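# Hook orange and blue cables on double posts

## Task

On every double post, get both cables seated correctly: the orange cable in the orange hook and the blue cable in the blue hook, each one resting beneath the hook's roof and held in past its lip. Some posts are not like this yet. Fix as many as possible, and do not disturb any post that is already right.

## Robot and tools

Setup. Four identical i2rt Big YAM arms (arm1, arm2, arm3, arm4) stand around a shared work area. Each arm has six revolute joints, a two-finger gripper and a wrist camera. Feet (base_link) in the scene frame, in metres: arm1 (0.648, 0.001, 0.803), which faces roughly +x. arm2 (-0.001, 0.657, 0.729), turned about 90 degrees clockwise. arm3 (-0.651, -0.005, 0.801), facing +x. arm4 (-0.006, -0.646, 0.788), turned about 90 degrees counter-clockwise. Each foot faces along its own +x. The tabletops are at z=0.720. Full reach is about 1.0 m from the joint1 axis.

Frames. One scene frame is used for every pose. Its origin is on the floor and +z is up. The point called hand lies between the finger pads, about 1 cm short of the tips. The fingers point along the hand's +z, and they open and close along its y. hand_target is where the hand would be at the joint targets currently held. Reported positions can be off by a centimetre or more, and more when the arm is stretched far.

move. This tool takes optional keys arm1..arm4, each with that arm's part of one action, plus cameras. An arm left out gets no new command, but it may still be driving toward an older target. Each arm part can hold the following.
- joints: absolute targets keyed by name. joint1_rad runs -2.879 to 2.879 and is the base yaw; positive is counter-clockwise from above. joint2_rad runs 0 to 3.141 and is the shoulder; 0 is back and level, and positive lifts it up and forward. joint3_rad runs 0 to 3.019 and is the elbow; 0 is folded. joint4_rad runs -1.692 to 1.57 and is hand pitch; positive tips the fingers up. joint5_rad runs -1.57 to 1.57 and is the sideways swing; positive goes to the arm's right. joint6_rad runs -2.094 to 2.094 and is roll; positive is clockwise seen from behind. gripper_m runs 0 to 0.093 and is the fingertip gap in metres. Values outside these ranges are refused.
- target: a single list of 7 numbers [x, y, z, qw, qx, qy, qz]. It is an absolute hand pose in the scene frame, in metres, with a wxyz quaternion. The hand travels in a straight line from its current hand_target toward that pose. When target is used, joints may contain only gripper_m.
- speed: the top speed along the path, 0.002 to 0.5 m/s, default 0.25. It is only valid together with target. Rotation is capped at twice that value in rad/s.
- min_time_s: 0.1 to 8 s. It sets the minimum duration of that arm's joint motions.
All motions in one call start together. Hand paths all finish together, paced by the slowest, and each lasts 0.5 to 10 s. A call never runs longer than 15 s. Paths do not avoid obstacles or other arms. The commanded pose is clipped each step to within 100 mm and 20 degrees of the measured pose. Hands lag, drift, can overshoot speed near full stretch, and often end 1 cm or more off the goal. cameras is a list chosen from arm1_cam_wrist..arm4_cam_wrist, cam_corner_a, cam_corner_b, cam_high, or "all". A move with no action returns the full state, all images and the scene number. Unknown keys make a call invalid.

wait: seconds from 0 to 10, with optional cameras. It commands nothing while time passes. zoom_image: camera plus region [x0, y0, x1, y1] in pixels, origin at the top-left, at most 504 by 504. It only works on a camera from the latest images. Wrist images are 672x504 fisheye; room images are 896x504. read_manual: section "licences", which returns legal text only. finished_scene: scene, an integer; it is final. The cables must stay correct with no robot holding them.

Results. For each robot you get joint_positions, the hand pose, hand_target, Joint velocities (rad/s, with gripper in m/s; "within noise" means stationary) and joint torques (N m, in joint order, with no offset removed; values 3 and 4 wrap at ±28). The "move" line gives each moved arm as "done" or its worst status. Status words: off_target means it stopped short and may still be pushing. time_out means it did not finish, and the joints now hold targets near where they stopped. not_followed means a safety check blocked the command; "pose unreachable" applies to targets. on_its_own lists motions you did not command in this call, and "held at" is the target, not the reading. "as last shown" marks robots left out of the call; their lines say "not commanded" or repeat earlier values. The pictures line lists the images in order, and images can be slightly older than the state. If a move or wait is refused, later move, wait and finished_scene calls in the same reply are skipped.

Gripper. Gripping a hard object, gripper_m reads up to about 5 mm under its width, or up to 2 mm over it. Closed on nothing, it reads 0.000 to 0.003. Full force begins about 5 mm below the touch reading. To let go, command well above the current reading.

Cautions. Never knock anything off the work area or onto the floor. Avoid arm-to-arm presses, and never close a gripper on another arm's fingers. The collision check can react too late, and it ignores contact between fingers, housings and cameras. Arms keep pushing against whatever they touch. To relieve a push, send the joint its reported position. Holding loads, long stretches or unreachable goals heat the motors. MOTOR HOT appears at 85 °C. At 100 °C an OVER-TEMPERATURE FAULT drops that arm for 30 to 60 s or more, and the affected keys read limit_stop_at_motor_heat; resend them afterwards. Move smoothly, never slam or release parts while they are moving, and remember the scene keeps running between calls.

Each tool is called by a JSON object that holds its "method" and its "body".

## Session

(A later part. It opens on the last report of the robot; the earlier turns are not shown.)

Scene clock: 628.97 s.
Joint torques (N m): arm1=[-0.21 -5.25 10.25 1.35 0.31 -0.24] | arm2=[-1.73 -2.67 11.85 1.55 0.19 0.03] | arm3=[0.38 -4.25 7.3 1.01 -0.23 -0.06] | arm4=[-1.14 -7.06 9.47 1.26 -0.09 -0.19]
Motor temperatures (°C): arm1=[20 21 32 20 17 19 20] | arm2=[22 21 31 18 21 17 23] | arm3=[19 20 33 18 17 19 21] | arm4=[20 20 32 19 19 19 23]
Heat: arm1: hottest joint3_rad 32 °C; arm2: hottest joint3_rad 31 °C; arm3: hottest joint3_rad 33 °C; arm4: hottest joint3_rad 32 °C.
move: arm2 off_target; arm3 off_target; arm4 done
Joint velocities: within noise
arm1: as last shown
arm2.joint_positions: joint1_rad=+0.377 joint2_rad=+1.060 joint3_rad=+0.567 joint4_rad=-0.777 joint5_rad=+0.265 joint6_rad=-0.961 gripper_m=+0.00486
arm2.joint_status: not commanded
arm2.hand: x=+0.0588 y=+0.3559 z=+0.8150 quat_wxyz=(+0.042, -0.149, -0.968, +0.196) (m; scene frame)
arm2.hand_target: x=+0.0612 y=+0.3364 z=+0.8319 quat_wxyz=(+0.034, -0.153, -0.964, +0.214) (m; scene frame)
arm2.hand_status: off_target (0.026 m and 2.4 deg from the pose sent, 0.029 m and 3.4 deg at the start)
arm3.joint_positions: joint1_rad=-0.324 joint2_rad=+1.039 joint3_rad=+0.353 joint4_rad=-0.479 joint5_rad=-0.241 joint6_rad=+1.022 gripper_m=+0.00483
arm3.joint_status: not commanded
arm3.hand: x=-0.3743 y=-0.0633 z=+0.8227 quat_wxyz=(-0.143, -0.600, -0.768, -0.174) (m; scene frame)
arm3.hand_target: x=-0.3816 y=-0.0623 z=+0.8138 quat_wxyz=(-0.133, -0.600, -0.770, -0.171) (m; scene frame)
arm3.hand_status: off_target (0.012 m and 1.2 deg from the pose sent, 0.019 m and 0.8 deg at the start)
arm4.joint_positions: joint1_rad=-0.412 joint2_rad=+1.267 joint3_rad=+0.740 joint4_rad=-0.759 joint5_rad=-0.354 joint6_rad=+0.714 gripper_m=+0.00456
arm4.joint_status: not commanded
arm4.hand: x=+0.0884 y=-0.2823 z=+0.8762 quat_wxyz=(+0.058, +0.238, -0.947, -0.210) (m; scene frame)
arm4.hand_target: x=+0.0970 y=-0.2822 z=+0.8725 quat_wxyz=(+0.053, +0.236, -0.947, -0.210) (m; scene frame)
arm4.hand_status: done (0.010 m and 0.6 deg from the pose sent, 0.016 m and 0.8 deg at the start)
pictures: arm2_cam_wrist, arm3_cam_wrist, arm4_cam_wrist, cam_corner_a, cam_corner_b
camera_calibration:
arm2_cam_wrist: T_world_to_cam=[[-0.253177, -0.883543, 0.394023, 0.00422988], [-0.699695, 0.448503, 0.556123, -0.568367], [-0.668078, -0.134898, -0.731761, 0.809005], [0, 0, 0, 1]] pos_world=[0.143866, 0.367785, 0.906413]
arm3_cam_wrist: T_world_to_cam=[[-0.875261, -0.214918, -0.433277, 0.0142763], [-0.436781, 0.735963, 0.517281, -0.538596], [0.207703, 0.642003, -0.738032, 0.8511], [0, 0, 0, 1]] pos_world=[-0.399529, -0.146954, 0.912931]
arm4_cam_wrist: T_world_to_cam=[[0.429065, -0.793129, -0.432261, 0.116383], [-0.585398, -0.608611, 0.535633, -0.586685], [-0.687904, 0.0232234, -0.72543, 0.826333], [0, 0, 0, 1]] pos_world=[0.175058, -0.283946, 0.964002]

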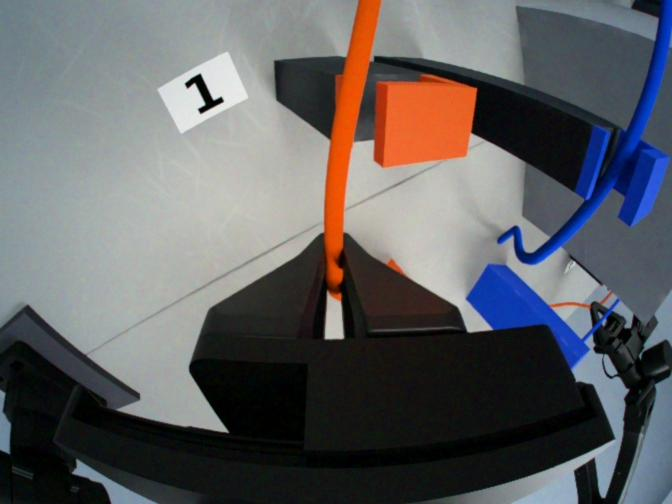

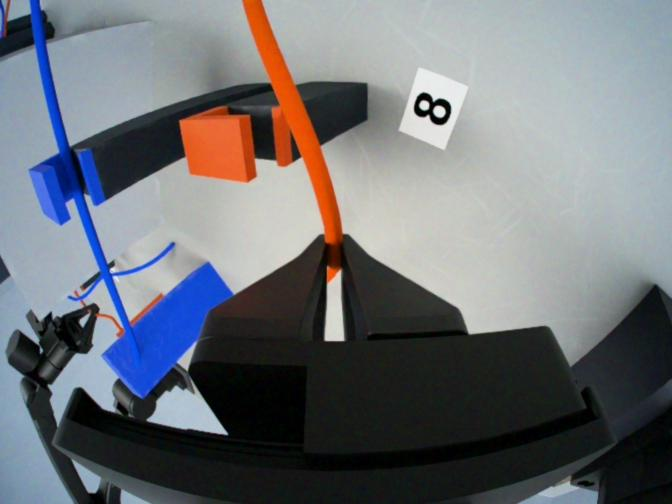

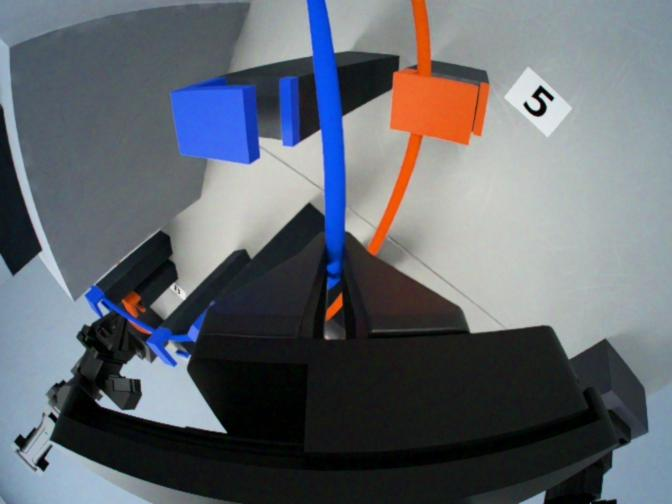

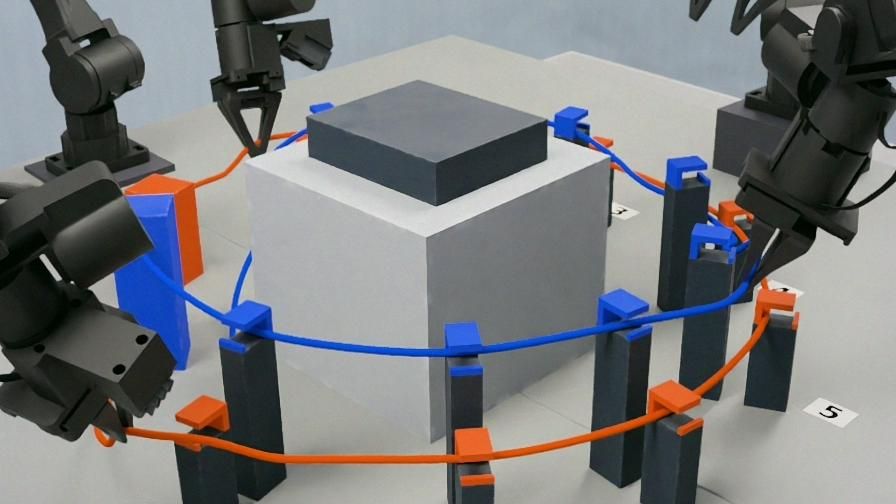

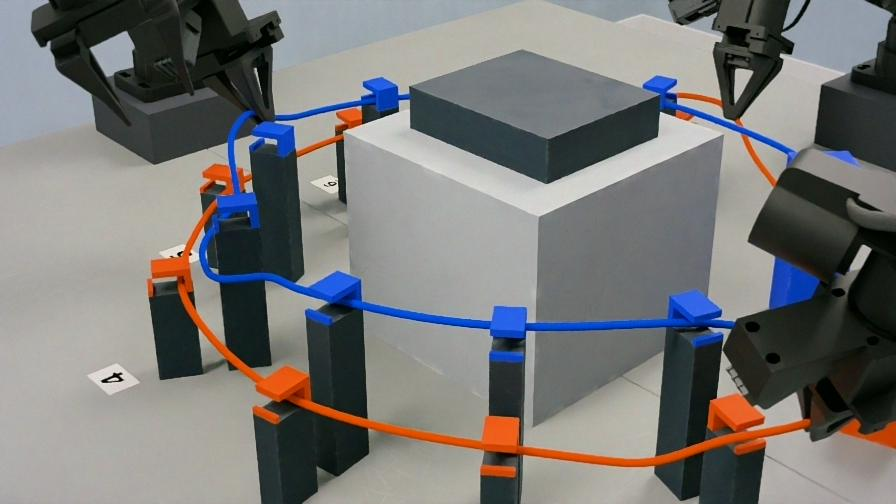

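{"method": "move", "body": {"arm2": {"target": [0.0596, 0.3202, 0.8115, -0.034, 0.1532, 0.9642, -0.2139], "speed": 0.08}, "arm3": {"target": [-0.3262, -0.0466, 0.8115, 0.133, 0.600, 0.770, 0.171], "speed": 0.08}, "arm4": {"target": [0.0972, -0.2819, 0.866, -0.0525, -0.2365, 0.9473, 0.2102], "speed": 0.06}, "cameras": ["arm2_cam_wrist", "arm3_cam_wrist", "arm4_cam_wrist", "cam_corner_a", "cam_corner_b"]}}

{"method": "zoom_image", "body": {"camera": "cam_corner_a", "region": [80, 360, 280, 504]}}

{"method": "zoom_image", "body": {"camera": "cam_corner_b", "region": [170, 80, 320, 230]}}

{"method": "zoom_image", "body": {"camera": "cam_corner_b", "region": [660, 360, 840, 500]}}

{"method": "zoom_image", "body": {"camera": "cam_corner_a", "region": [650, 150, 800, 300]}}

Scene clock: 659.63 s.
Joint torques (N m): arm1=[-0.26 -5.3 10.26 1.33 0.31 -0.25] | arm2=[-1.9 -3.37 10.99 1.52 0.25 -0.03] | arm3=[1.79 -5.66 11.49 1.11 0.05 0.24] | arm4=[-1.08 -7.18 9.32 1.24 -0.05 -0.18]
Motor temperatures (°C): arm1=[20 21 32 19 17 19 20] | arm2=[22 21 34 18 19 17 24] | arm3=[19 20 32 19 17 19 21] | arm4=[20 20 30 20 19 19 23]
Heat: arm1: hottest joint3_rad 32 °C; arm2: hottest joint3_rad 34 °C; arm3: hottest joint3_rad 32 °C; arm4: hottest joint3_rad 30 °C.
move: arm2 off_target; arm3 off_target; arm4 done
Joint velocities: within noise
arm1: as last shown
arm2.joint_positions: joint1_rad=+0.354 joint2_rad=+1.137 joint3_rad=+0.567 joint4_rad=-0.686 joint5_rad=+0.256 joint6_rad=-0.984 gripper_m=+0.00486
arm2.joint_status: not commanded
arm2.hand: x=+0.0589 y=+0.3391 z=+0.7989 quat_wxyz=(+0.039, -0.149, -0.968, +0.199) (m; scene frame)
arm2.hand_target: x=+0.0593 y=+0.3210 z=+0.8119 quat_wxyz=(+0.034, -0.153, -0.964, +0.214) (m; scene frame)
arm2.hand_status: off_target (0.023 m and 1.9 deg from the pose sent, 0.036 m and 2.4 deg at the start)
arm3.joint_positions: joint1_rad=-0.210 joint2_rad=+1.203 joint3_rad=+0.394 joint4_rad=-0.395 joint5_rad=-0.197 joint6_rad=+1.117 gripper_m=+0.00483
arm3.joint_status: not commanded
arm3.hand: x=-0.3515 y=-0.0436 z=+0.8001 quat_wxyz=(-0.116, -0.601, -0.774, -0.162) (m; scene frame)
arm3.hand_target: x=-0.3276 y=-0.0464 z=+0.8126 quat_wxyz=(-0.133, -0.600, -0.770, -0.171) (m; scene frame)
arm3.hand_status: off_target (0.028 m and 2.3 deg from the pose sent, 0.052 m and 1.2 deg at the start)
arm4.joint_positions: joint1_rad=-0.412 joint2_rad=+1.278 joint3_rad=+0.730 joint4_rad=-0.737 joint5_rad=-0.355 joint6_rad=+0.714 gripper_m=+0.00456
arm4.joint_status: not commanded
arm4.hand: x=+0.0884 y=-0.2820 z=+0.8700 quat_wxyz=(+0.058, +0.238, -0.947, -0.210) (m; scene frame)
arm4.hand_target: x=+0.0970 y=-0.2821 z=+0.8660 quat_wxyz=(+0.053, +0.236, -0.947, -0.210) (m; scene frame)
arm4.hand_status: done (0.010 m and 0.6 deg from the pose sent, 0.014 m and 0.6 deg at the start)
pictures: arm2_cam_wrist, arm3_cam_wrist, arm4_cam_wrist, cam_corner_a, cam_corner_b
camera_calibration:
arm2_cam_wrist: T_world_to_cam=[[-0.254155, -0.881302, 0.398387, -0.00852839], [-0.703043, 0.45122, 0.549664, -0.54738], [-0.66418, -0.140383, -0.734273, 0.798668], [0, 0, 0, 1]] pos_world=[0.14346, 0.351592, 0.890714]
arm3_cam_wrist: T_world_to_cam=[[-0.896451, -0.22005, -0.384647, -0.0178086], [-0.414149, 0.724833, 0.550543, -0.550523], [0.157658, 0.652836, -0.740911, 0.80216], [0, 0, 0, 1]] pos_world=[-0.37043, -0.12856, 0.890565]
arm4_cam_wrist: T_world_to_cam=[[0.429023, -0.792664, -0.433155, 0.114858], [-0.585137, -0.609193, 0.535255, -0.58309], [-0.688152, 0.0238186, -0.725175, 0.821799], [0, 0, 0, 1]] pos_world=[0.175058, -0.283745, 0.957801]

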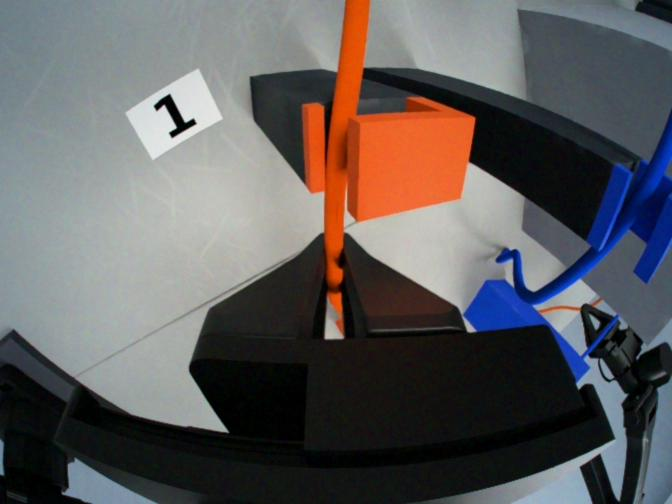

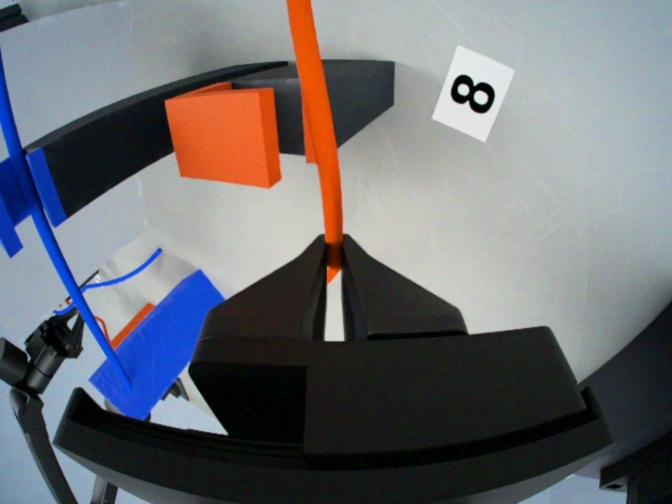

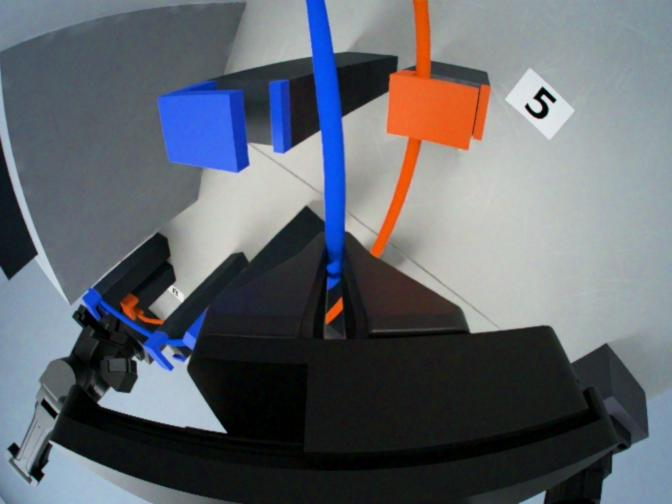

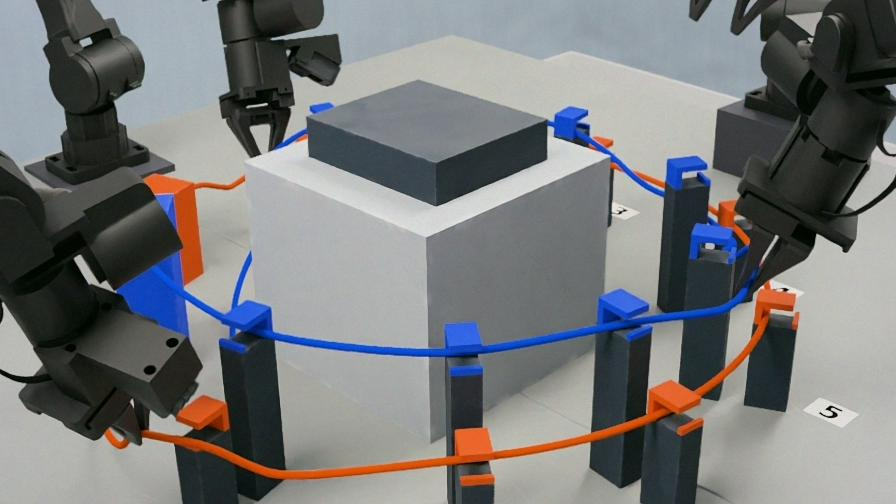

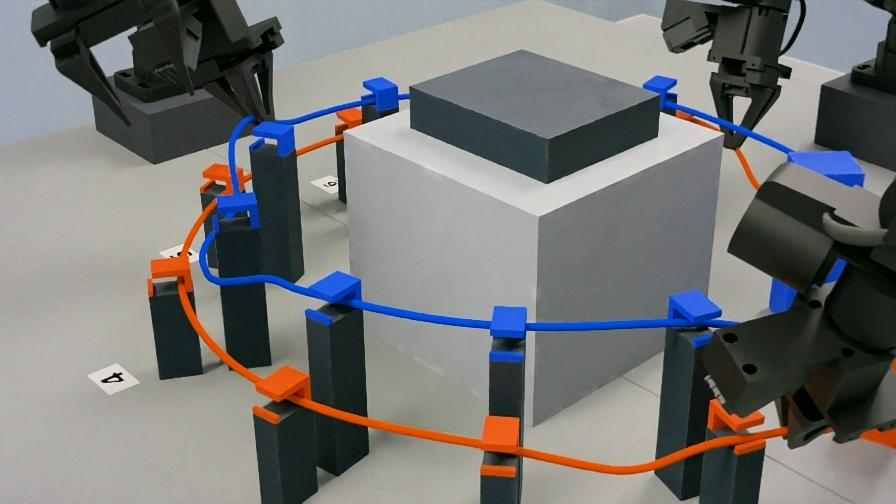

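Scaled by 2.520 from the camera's 896x504 image, which has a finer 1280x720 frame.

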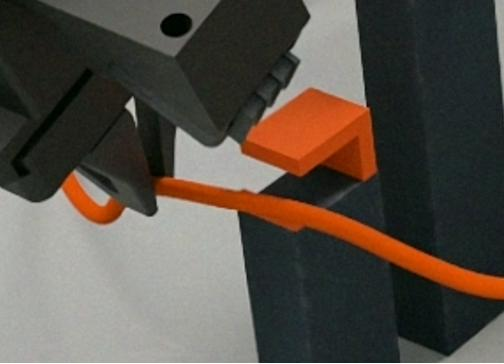

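Scaled by 3.360 from the camera's 896x504 image, which has a finer 1280x720 frame.

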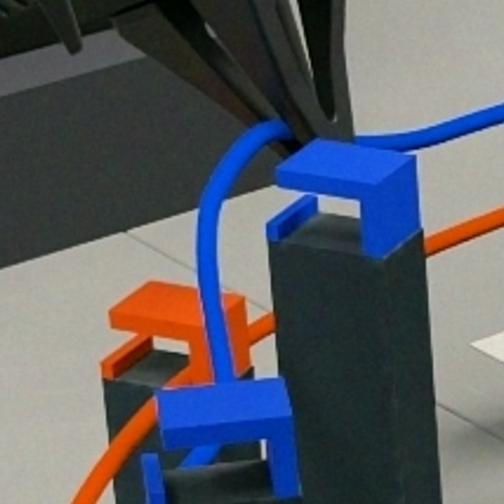

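Scaled by 2.800 from the camera's 896x504 image, which has a finer 1280x720 frame.

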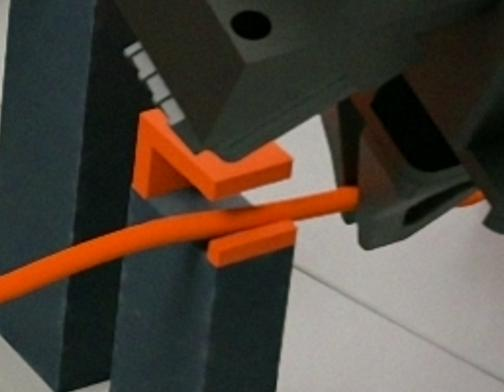

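Scaled by 3.360 from the camera's 896x504 image, which has a finer 1280x720 frame.

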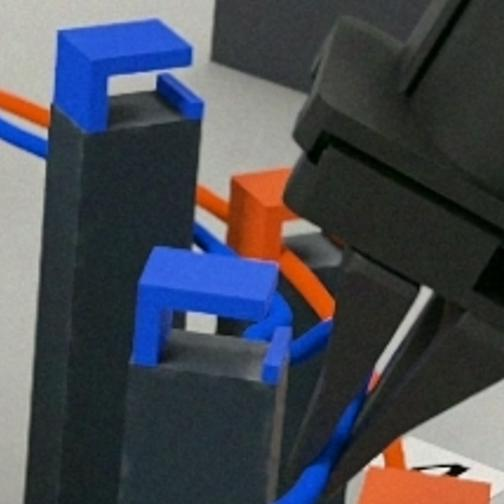

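{"method": "zoom_image", "body": {"camera": "arm2_cam_wrist", "region": [270, 70, 420, 250]}}

{"method": "zoom_image", "body": {"camera": "arm3_cam_wrist", "region": [220, 30, 400, 250]}}

{"method": "zoom_image", "body": {"camera": "cam_corner_b", "region": [690, 390, 790, 480]}}

{"method": "zoom_image", "body": {"camera": "cam_corner_a", "region": [130, 390, 250, 490]}}

Scaled by 2.800 from the camera's 672x504 image, which has a finer 960x720 frame.

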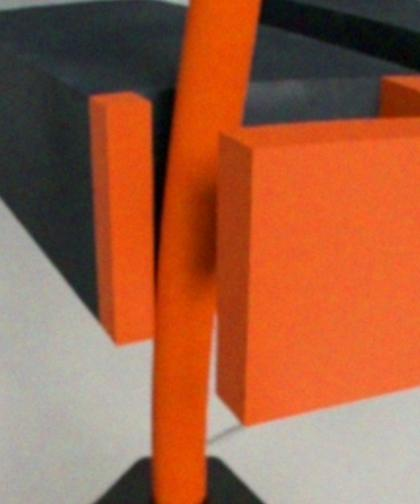

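Scaled by 2.291 from the camera's 672x504 image, which has a finer 960x720 frame.

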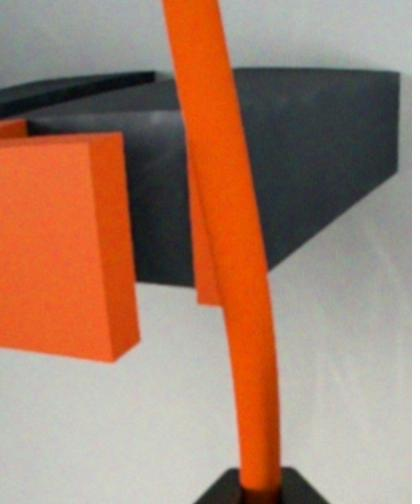

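Scaled by 5.040 from the camera's 896x504 image, which has a finer 1280x720 frame.

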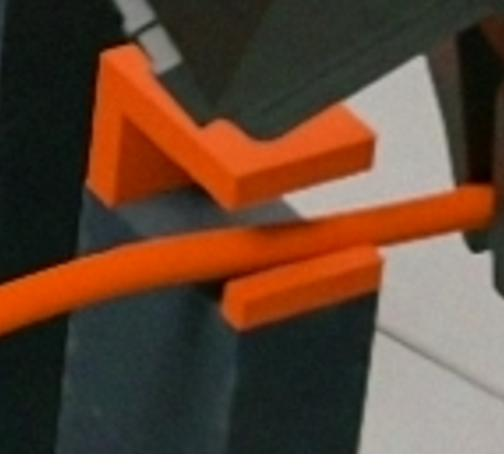

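Scaled by 4.200 from the camera's 896x504 image, which has a finer 1280x720 frame.

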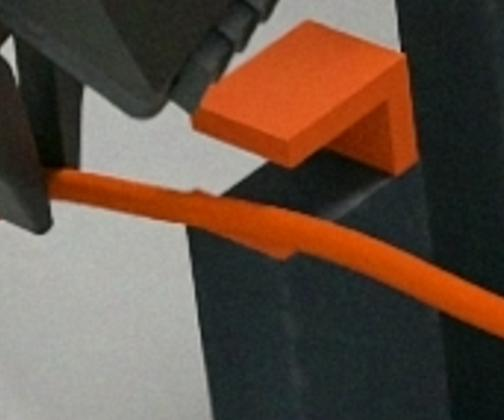

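{"method": "move", "body": {"arm2": {"target": [0.0600, 0.3180, 0.803, -0.034, 0.1532, 0.9642, -0.2139], "speed": 0.08}, "arm3": {"target": [-0.3620, -0.0519, 0.8165, 0.133, 0.600, 0.770, 0.171], "speed": 0.08}, "arm4": {"target": [0.0675, -0.2335, 0.8675, -0.0525, -0.2365, 0.9473, 0.2102], "speed": 0.08}, "cameras": ["arm2_cam_wrist", "arm3_cam_wrist", "arm4_cam_wrist", "cam_corner_a", "cam_corner_b"]}}

{"method": "zoom_image", "body": {"camera": "cam_corner_b", "region": [690, 390, 790, 480]}}

{"method": "zoom_image", "body": {"camera": "cam_corner_a", "region": [130, 390, 250, 490]}}

{"method": "zoom_image", "body": {"camera": "cam_corner_b", "region": [190, 80, 310, 200]}}

{"method": "zoom_image", "body": {"camera": "cam_corner_a", "region": [660, 180, 780, 300]}}

Scene clock: 728.97 s.
Joint torques (N m): arm1=[-0.26 -5.25 10.26 1.35 0.31 -0.25] | arm2=[-1.96 -3.49 10.29 1.61 0.22 -0.03] | arm3=[0.21 -6.89 7.36 0.28 -0.13 -0.08] | arm4=[2.08 -8.12 13.39 1.36 -0.17 0.11]
Motor temperatures (°C): arm1=[20 21 32 19 17 19 20] | arm2=[22 21 36 18 19 17 24] | arm3=[19 20 36 19 17 19 22] | arm4=[20 20 32 19 19 19 24]
Heat: arm1: hottest joint3_rad 32 °C; arm2: hottest joint3_rad 36 °C; arm3: hottest joint3_rad 36 °C; arm4: hottest joint3_rad 32 °C.
move: arm2 off_target; arm3 done; arm4 off_target
Joint velocities: within noise
arm1.joint_positions: joint1_rad=+0.450 joint2_rad=+1.110 joint3_rad=+0.978 joint4_rad=-1.177 joint5_rad=+0.321 joint6_rad=-0.745 gripper_m=+0.05007
arm1.joint_status: not commanded
arm1.hand: x=+0.3051 y=-0.0957 z=+1.0260 quat_wxyz=(-0.178, +0.826, +0.524, -0.108) (m; scene frame)
arm1.hand_target: x=+0.3001 y=-0.1000 z=+1.0301 quat_wxyz=(-0.182, +0.820, +0.529, -0.118) (m; scene frame)
arm1.hand_status: not commanded
arm2.joint_positions: joint1_rad=+0.352 joint2_rad=+1.159 joint3_rad=+0.567 joint4_rad=-0.655 joint5_rad=+0.256 joint6_rad=-0.987 gripper_m=+0.00486
arm2.joint_status: not commanded
arm2.hand: x=+0.0601 y=+0.3335 z=+0.7947 quat_wxyz=(+0.037, -0.149, -0.967, +0.203) (m; scene frame)
arm2.hand_target: x=+0.0598 y=+0.3185 z=+0.8034 quat_wxyz=(+0.034, -0.153, -0.964, +0.214) (m; scene frame)
arm2.hand_status: off_target (0.018 m and 1.5 deg from the pose sent, 0.021 m and 1.9 deg at the start)
arm3.joint_positions: joint1_rad=-0.247 joint2_rad=+1.113 joint3_rad=+0.384 joint4_rad=-0.434 joint5_rad=-0.214 joint6_rad=+1.096 gripper_m=+0.00483
arm3.joint_status: not commanded
arm3.hand: x=-0.3553 y=-0.0512 z=+0.8183 quat_wxyz=(-0.136, -0.602, -0.768, -0.173) (m; scene frame)
arm3.hand_target: x=-0.3618 y=-0.0519 z=+0.8164 quat_wxyz=(-0.133, -0.600, -0.770, -0.171) (m; scene frame)
arm3.hand_status: done (0.007 m and 0.5 deg from the pose sent, 0.021 m and 2.3 deg at the start)
arm4.joint_positions: joint1_rad=-0.319 joint2_rad=+1.356 joint3_rad=+0.758 joint4_rad=-0.697 joint5_rad=-0.313 joint6_rad=+0.816 gripper_m=+0.00456
arm4.joint_status: not commanded
arm4.hand: x=+0.0666 y=-0.2601 z=+0.8532 quat_wxyz=(+0.063, +0.230, -0.952, -0.190) (m; scene frame)
arm4.hand_target: x=+0.0672 y=-0.2349 z=+0.8684 quat_wxyz=(+0.053, +0.236, -0.947, -0.211) (m; scene frame)
arm4.hand_status: off_target (0.030 m and 2.8 deg from the pose sent, 0.053 m and 0.6 deg at the start)
pictures: arm2_cam_wrist, arm3_cam_wrist, arm4_cam_wrist, cam_corner_a, cam_corner_b
camera_calibration:
arm2_cam_wrist: T_world_to_cam=[[-0.254552, -0.878078, 0.405194, -0.0179346], [-0.704301, 0.455454, 0.544539, -0.53894], [-0.662695, -0.146765, -0.734368, 0.797802], [0, 0, 0, 1]] pos_world=[0.144558, 0.346804, 0.88662]
arm3_cam_wrist: T_world_to_cam=[[-0.880544, -0.211314, -0.42425, 0.0226399], [-0.430163, 0.732132, 0.52815, -0.543636], [0.199002, 0.647556, -0.735574, 0.831205], [0, 0, 0, 1]] pos_world=[-0.379328, -0.135454, 0.90814]
arm4_cam_wrist: T_world_to_cam=[[0.418322, -0.816279, -0.398367, 0.0991223], [-0.590622, -0.577658, 0.563451, -0.588989], [-0.690053, -0.000419633, -0.723759, 0.786575], [0, 0, 0, 1]] pos_world=[0.153444, -0.258993, 0.940644]

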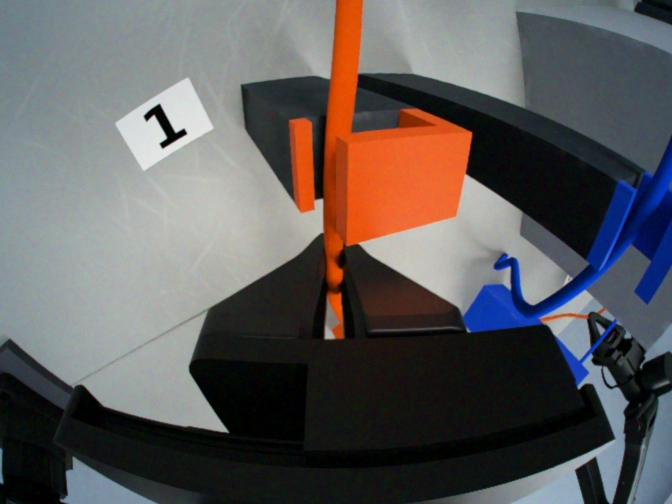

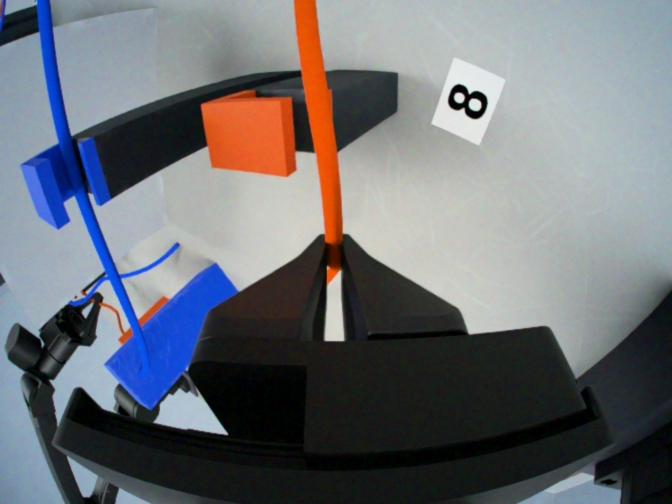

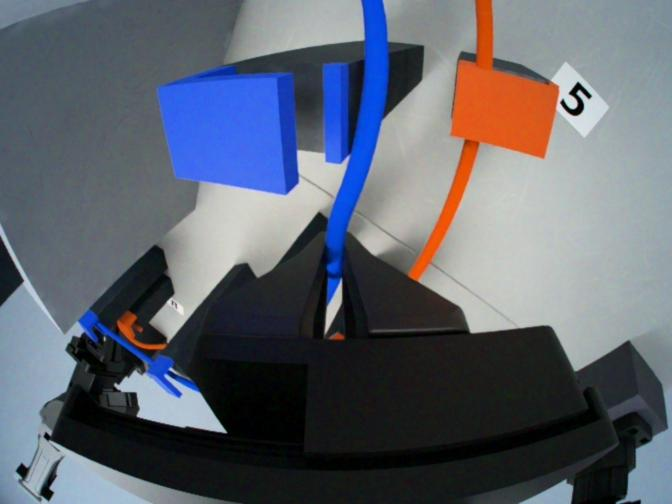

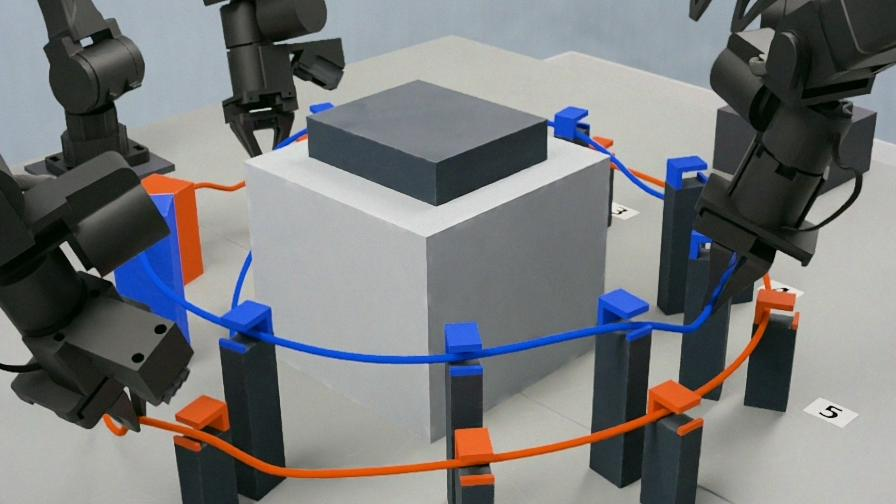

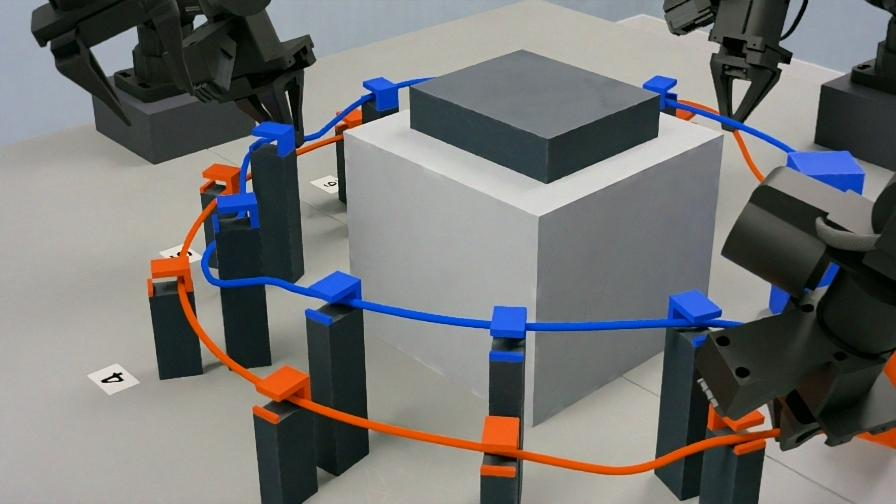

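Scaled by 5.040 from the camera's 896x504 image, which has a finer 1280x720 frame.

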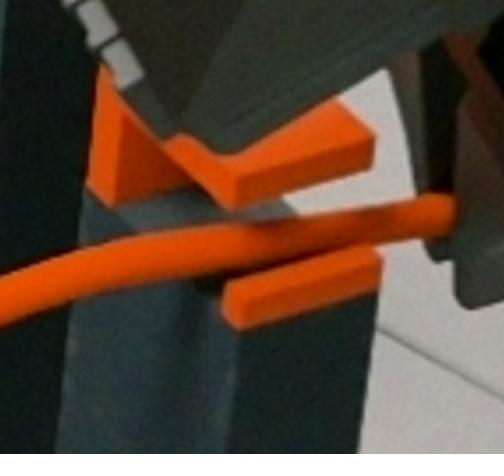

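Scaled by 4.200 from the camera's 896x504 image, which has a finer 1280x720 frame.

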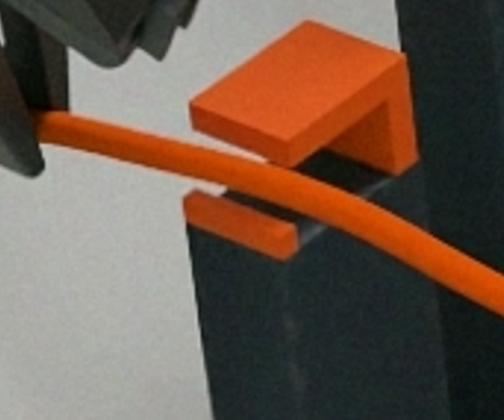

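Scaled by 4.200 from the camera's 896x504 image, which has a finer 1280x720 frame.

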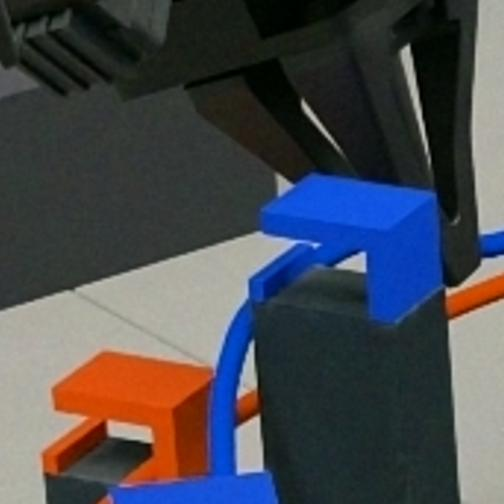

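Scaled by 4.200 from the camera's 896x504 image, which has a finer 1280x720 frame.

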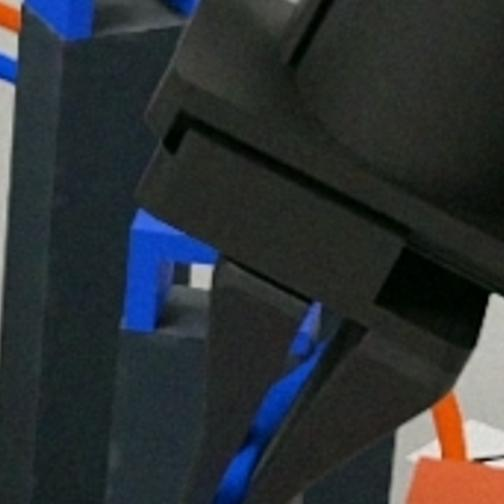

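{"method": "move", "body": {"arm2": {"target": [0.0563, 0.3066, 0.8095, -0.034, 0.1532, 0.9642, -0.2139], "speed": 0.08}, "arm3": {"target": [-0.3262, -0.0466, 0.8115, 0.133, 0.600, 0.770, 0.171], "speed": 0.08}, "arm4": {"target": [0.0672, -0.2340, 0.888, -0.0525, -0.2365, 0.9473, 0.2102], "speed": 0.04}, "cameras": ["arm2_cam_wrist", "arm3_cam_wrist", "arm4_cam_wrist", "cam_corner_a", "cam_corner_b"]}}

{"method": "zoom_image", "body": {"camera": "cam_corner_b", "region": [690, 390, 790, 480]}}

{"method": "zoom_image", "body": {"camera": "cam_corner_a", "region": [130, 390, 250, 490]}}

{"method": "zoom_image", "body": {"camera": "cam_corner_b", "region": [190, 80, 310, 200]}}

{"method": "zoom_image", "body": {"camera": "arm4_cam_wrist", "region": [250, 20, 450, 260]}}

Scene clock: 765.30 s.
Joint torques (N m): arm1=[-0.26 -5.3 10.26 1.33 0.31 -0.25] | arm2=[-2.14 -3.9 11.28 1.28 0.3 -0.03] | arm3=[1.85 -5.89 11.47 1.14 0.06 0.23] | arm4=[1.85 -10.7 13.82 0.55 -0.26 0.1]
Motor temperatures (°C): arm1=[20 21 32 19 17 19 20] | arm2=[21 21 35 18 18 17 24] | arm3=[19 20 35 18 17 19 22] | arm4=[20 20 35 19 19 19 24]
Heat: arm1: hottest joint3_rad 32 °C; arm2: hottest joint3_rad 35 °C; arm3: hottest joint3_rad 35 °C; arm4: hottest joint3_rad 35 °C.
move: arm2 off_target; arm3 off_target; arm4 off_target
Joint velocities: within noise
arm1: as last shown
arm2.joint_positions: joint1_rad=+0.331 joint2_rad=+1.177 joint3_rad=+0.584 joint4_rad=-0.655 joint5_rad=+0.245 joint6_rad=-1.008 gripper_m=+0.00486
arm2.joint_status: not commanded
arm2.hand: x=+0.0568 y=+0.3265 z=+0.7956 quat_wxyz=(+0.037, -0.148, -0.968, +0.199) (m; scene frame)
arm2.hand_target: x=+0.0561 y=+0.3075 z=+0.8099 quat_wxyz=(+0.034, -0.153, -0.964, +0.214) (m; scene frame)
arm2.hand_status: off_target (0.024 m and 1.8 deg from the pose sent, 0.031 m and 1.5 deg at the start)
arm3.joint_positions: joint1_rad=-0.210 joint2_rad=+1.203 joint3_rad=+0.394 joint4_rad=-0.395 joint5_rad=-0.197 joint6_rad=+1.117 gripper_m=+0.00483
arm3.joint_status: not commanded
arm3.hand: x=-0.3514 y=-0.0438 z=+0.8001 quat_wxyz=(-0.116, -0.601, -0.774, -0.162) (m; scene frame)
arm3.hand_target: x=-0.3276 y=-0.0464 z=+0.8126 quat_wxyz=(-0.133, -0.600, -0.770, -0.171) (m; scene frame)
arm3.hand_status: off_target (0.028 m and 2.3 deg from the pose sent, 0.030 m and 0.5 deg at the start)
arm4.joint_positions: joint1_rad=-0.319 joint2_rad=+1.353 joint3_rad=+0.782 joint4_rad=-0.739 joint5_rad=-0.312 joint6_rad=+0.819 gripper_m=+0.00456
arm4.joint_status: not commanded
arm4.hand: x=+0.0669 y=-0.2588 z=+0.8607 quat_wxyz=(+0.067, +0.229, -0.954, -0.183) (m; scene frame)
arm4.hand_target: x=+0.0668 y=-0.2355 z=+0.8883 quat_wxyz=(+0.053, +0.236, -0.947, -0.210) (m; scene frame)
arm4.hand_status: off_target (0.037 m and 3.7 deg from the pose sent, 0.044 m and 2.8 deg at the start)
pictures: arm2_cam_wrist, arm3_cam_wrist, arm4_cam_wrist, cam_corner_a, cam_corner_b
camera_calibration:
arm2_cam_wrist: T_world_to_cam=[[-0.253514, -0.881203, 0.399014, -0.0194384], [-0.705695, 0.4506, 0.546766, -0.538641], [-0.661608, -0.142969, -0.736094, 0.795339], [0, 0, 0, 1]] pos_world=[0.141158, 0.339292, 0.887711]
arm3_cam_wrist: T_world_to_cam=[[-0.896443, -0.219836, -0.384787, -0.0176369], [-0.413977, 0.725282, 0.550081, -0.549973], [0.158152, 0.65241, -0.741181, 0.802667], [0, 0, 0, 1]] pos_world=[-0.37043, -0.12866, 0.890665]
arm4_cam_wrist: T_world_to_cam=[[0.415257, -0.82296, -0.387685, 0.0923672], [-0.589355, -0.568011, 0.574478, -0.599386], [-0.692981, -0.0100719, -0.720885, 0.78753], [0, 0, 0, 1]] pos_world=[0.154137, -0.256511, 0.947862]

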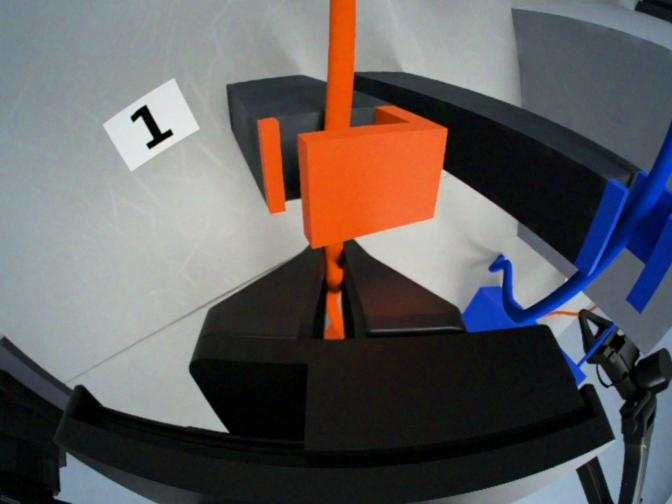

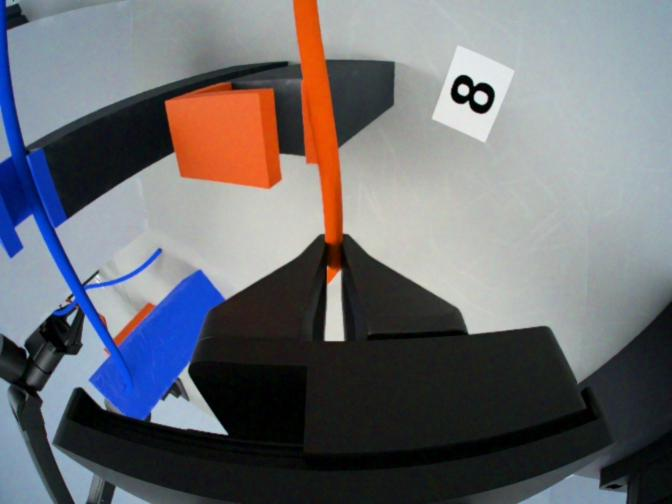

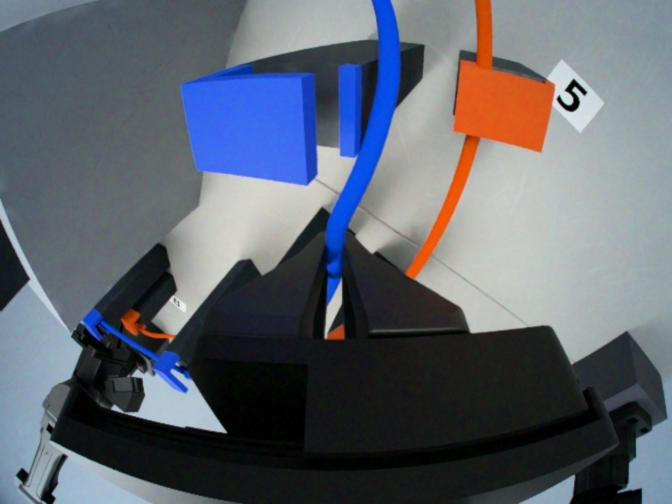

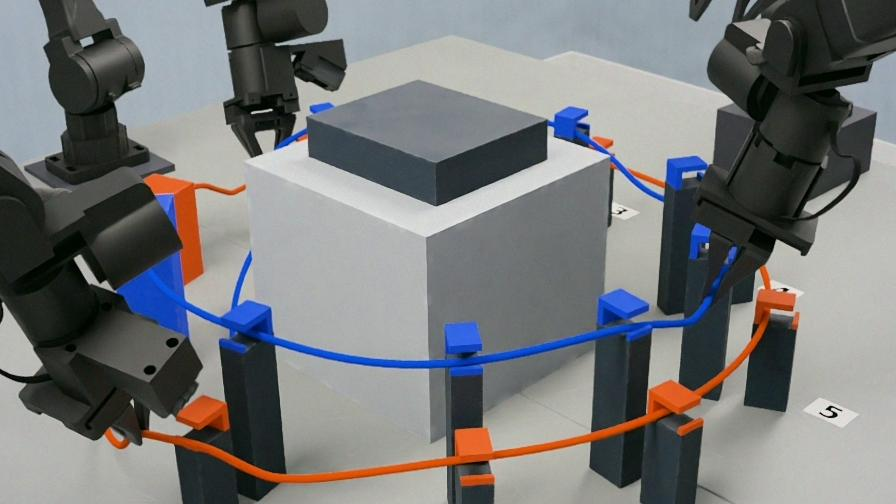

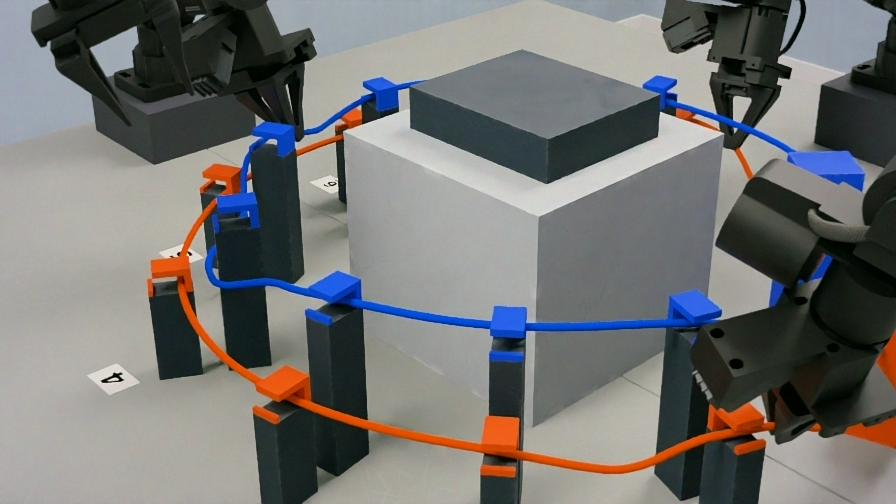

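Scaled by 5.040 from the camera's 896x504 image, which has a finer 1280x720 frame.

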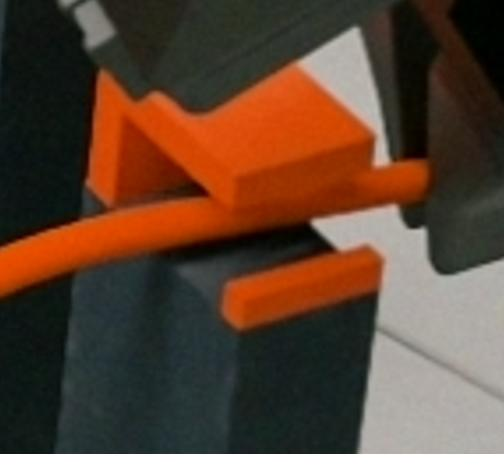

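Scaled by 4.200 from the camera's 896x504 image, which has a finer 1280x720 frame.

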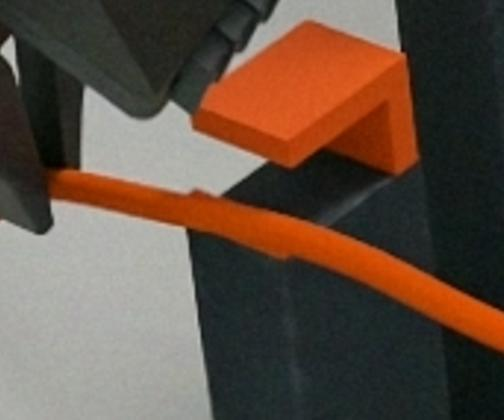

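Scaled by 4.200 from the camera's 896x504 image, which has a finer 1280x720 frame.

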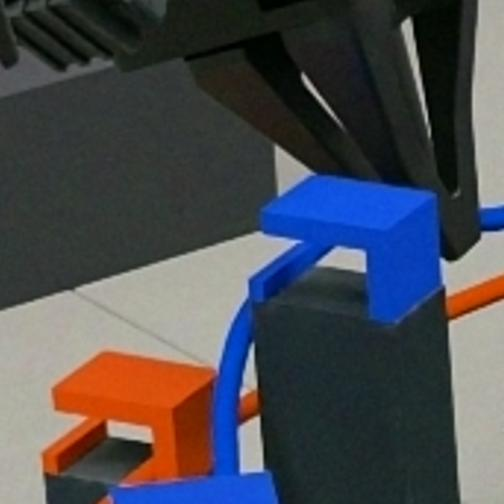

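Scaled by 2.100 from the camera's 672x504 image, which has a finer 960x720 frame.

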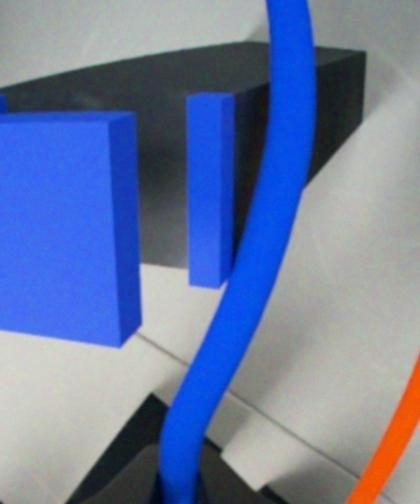

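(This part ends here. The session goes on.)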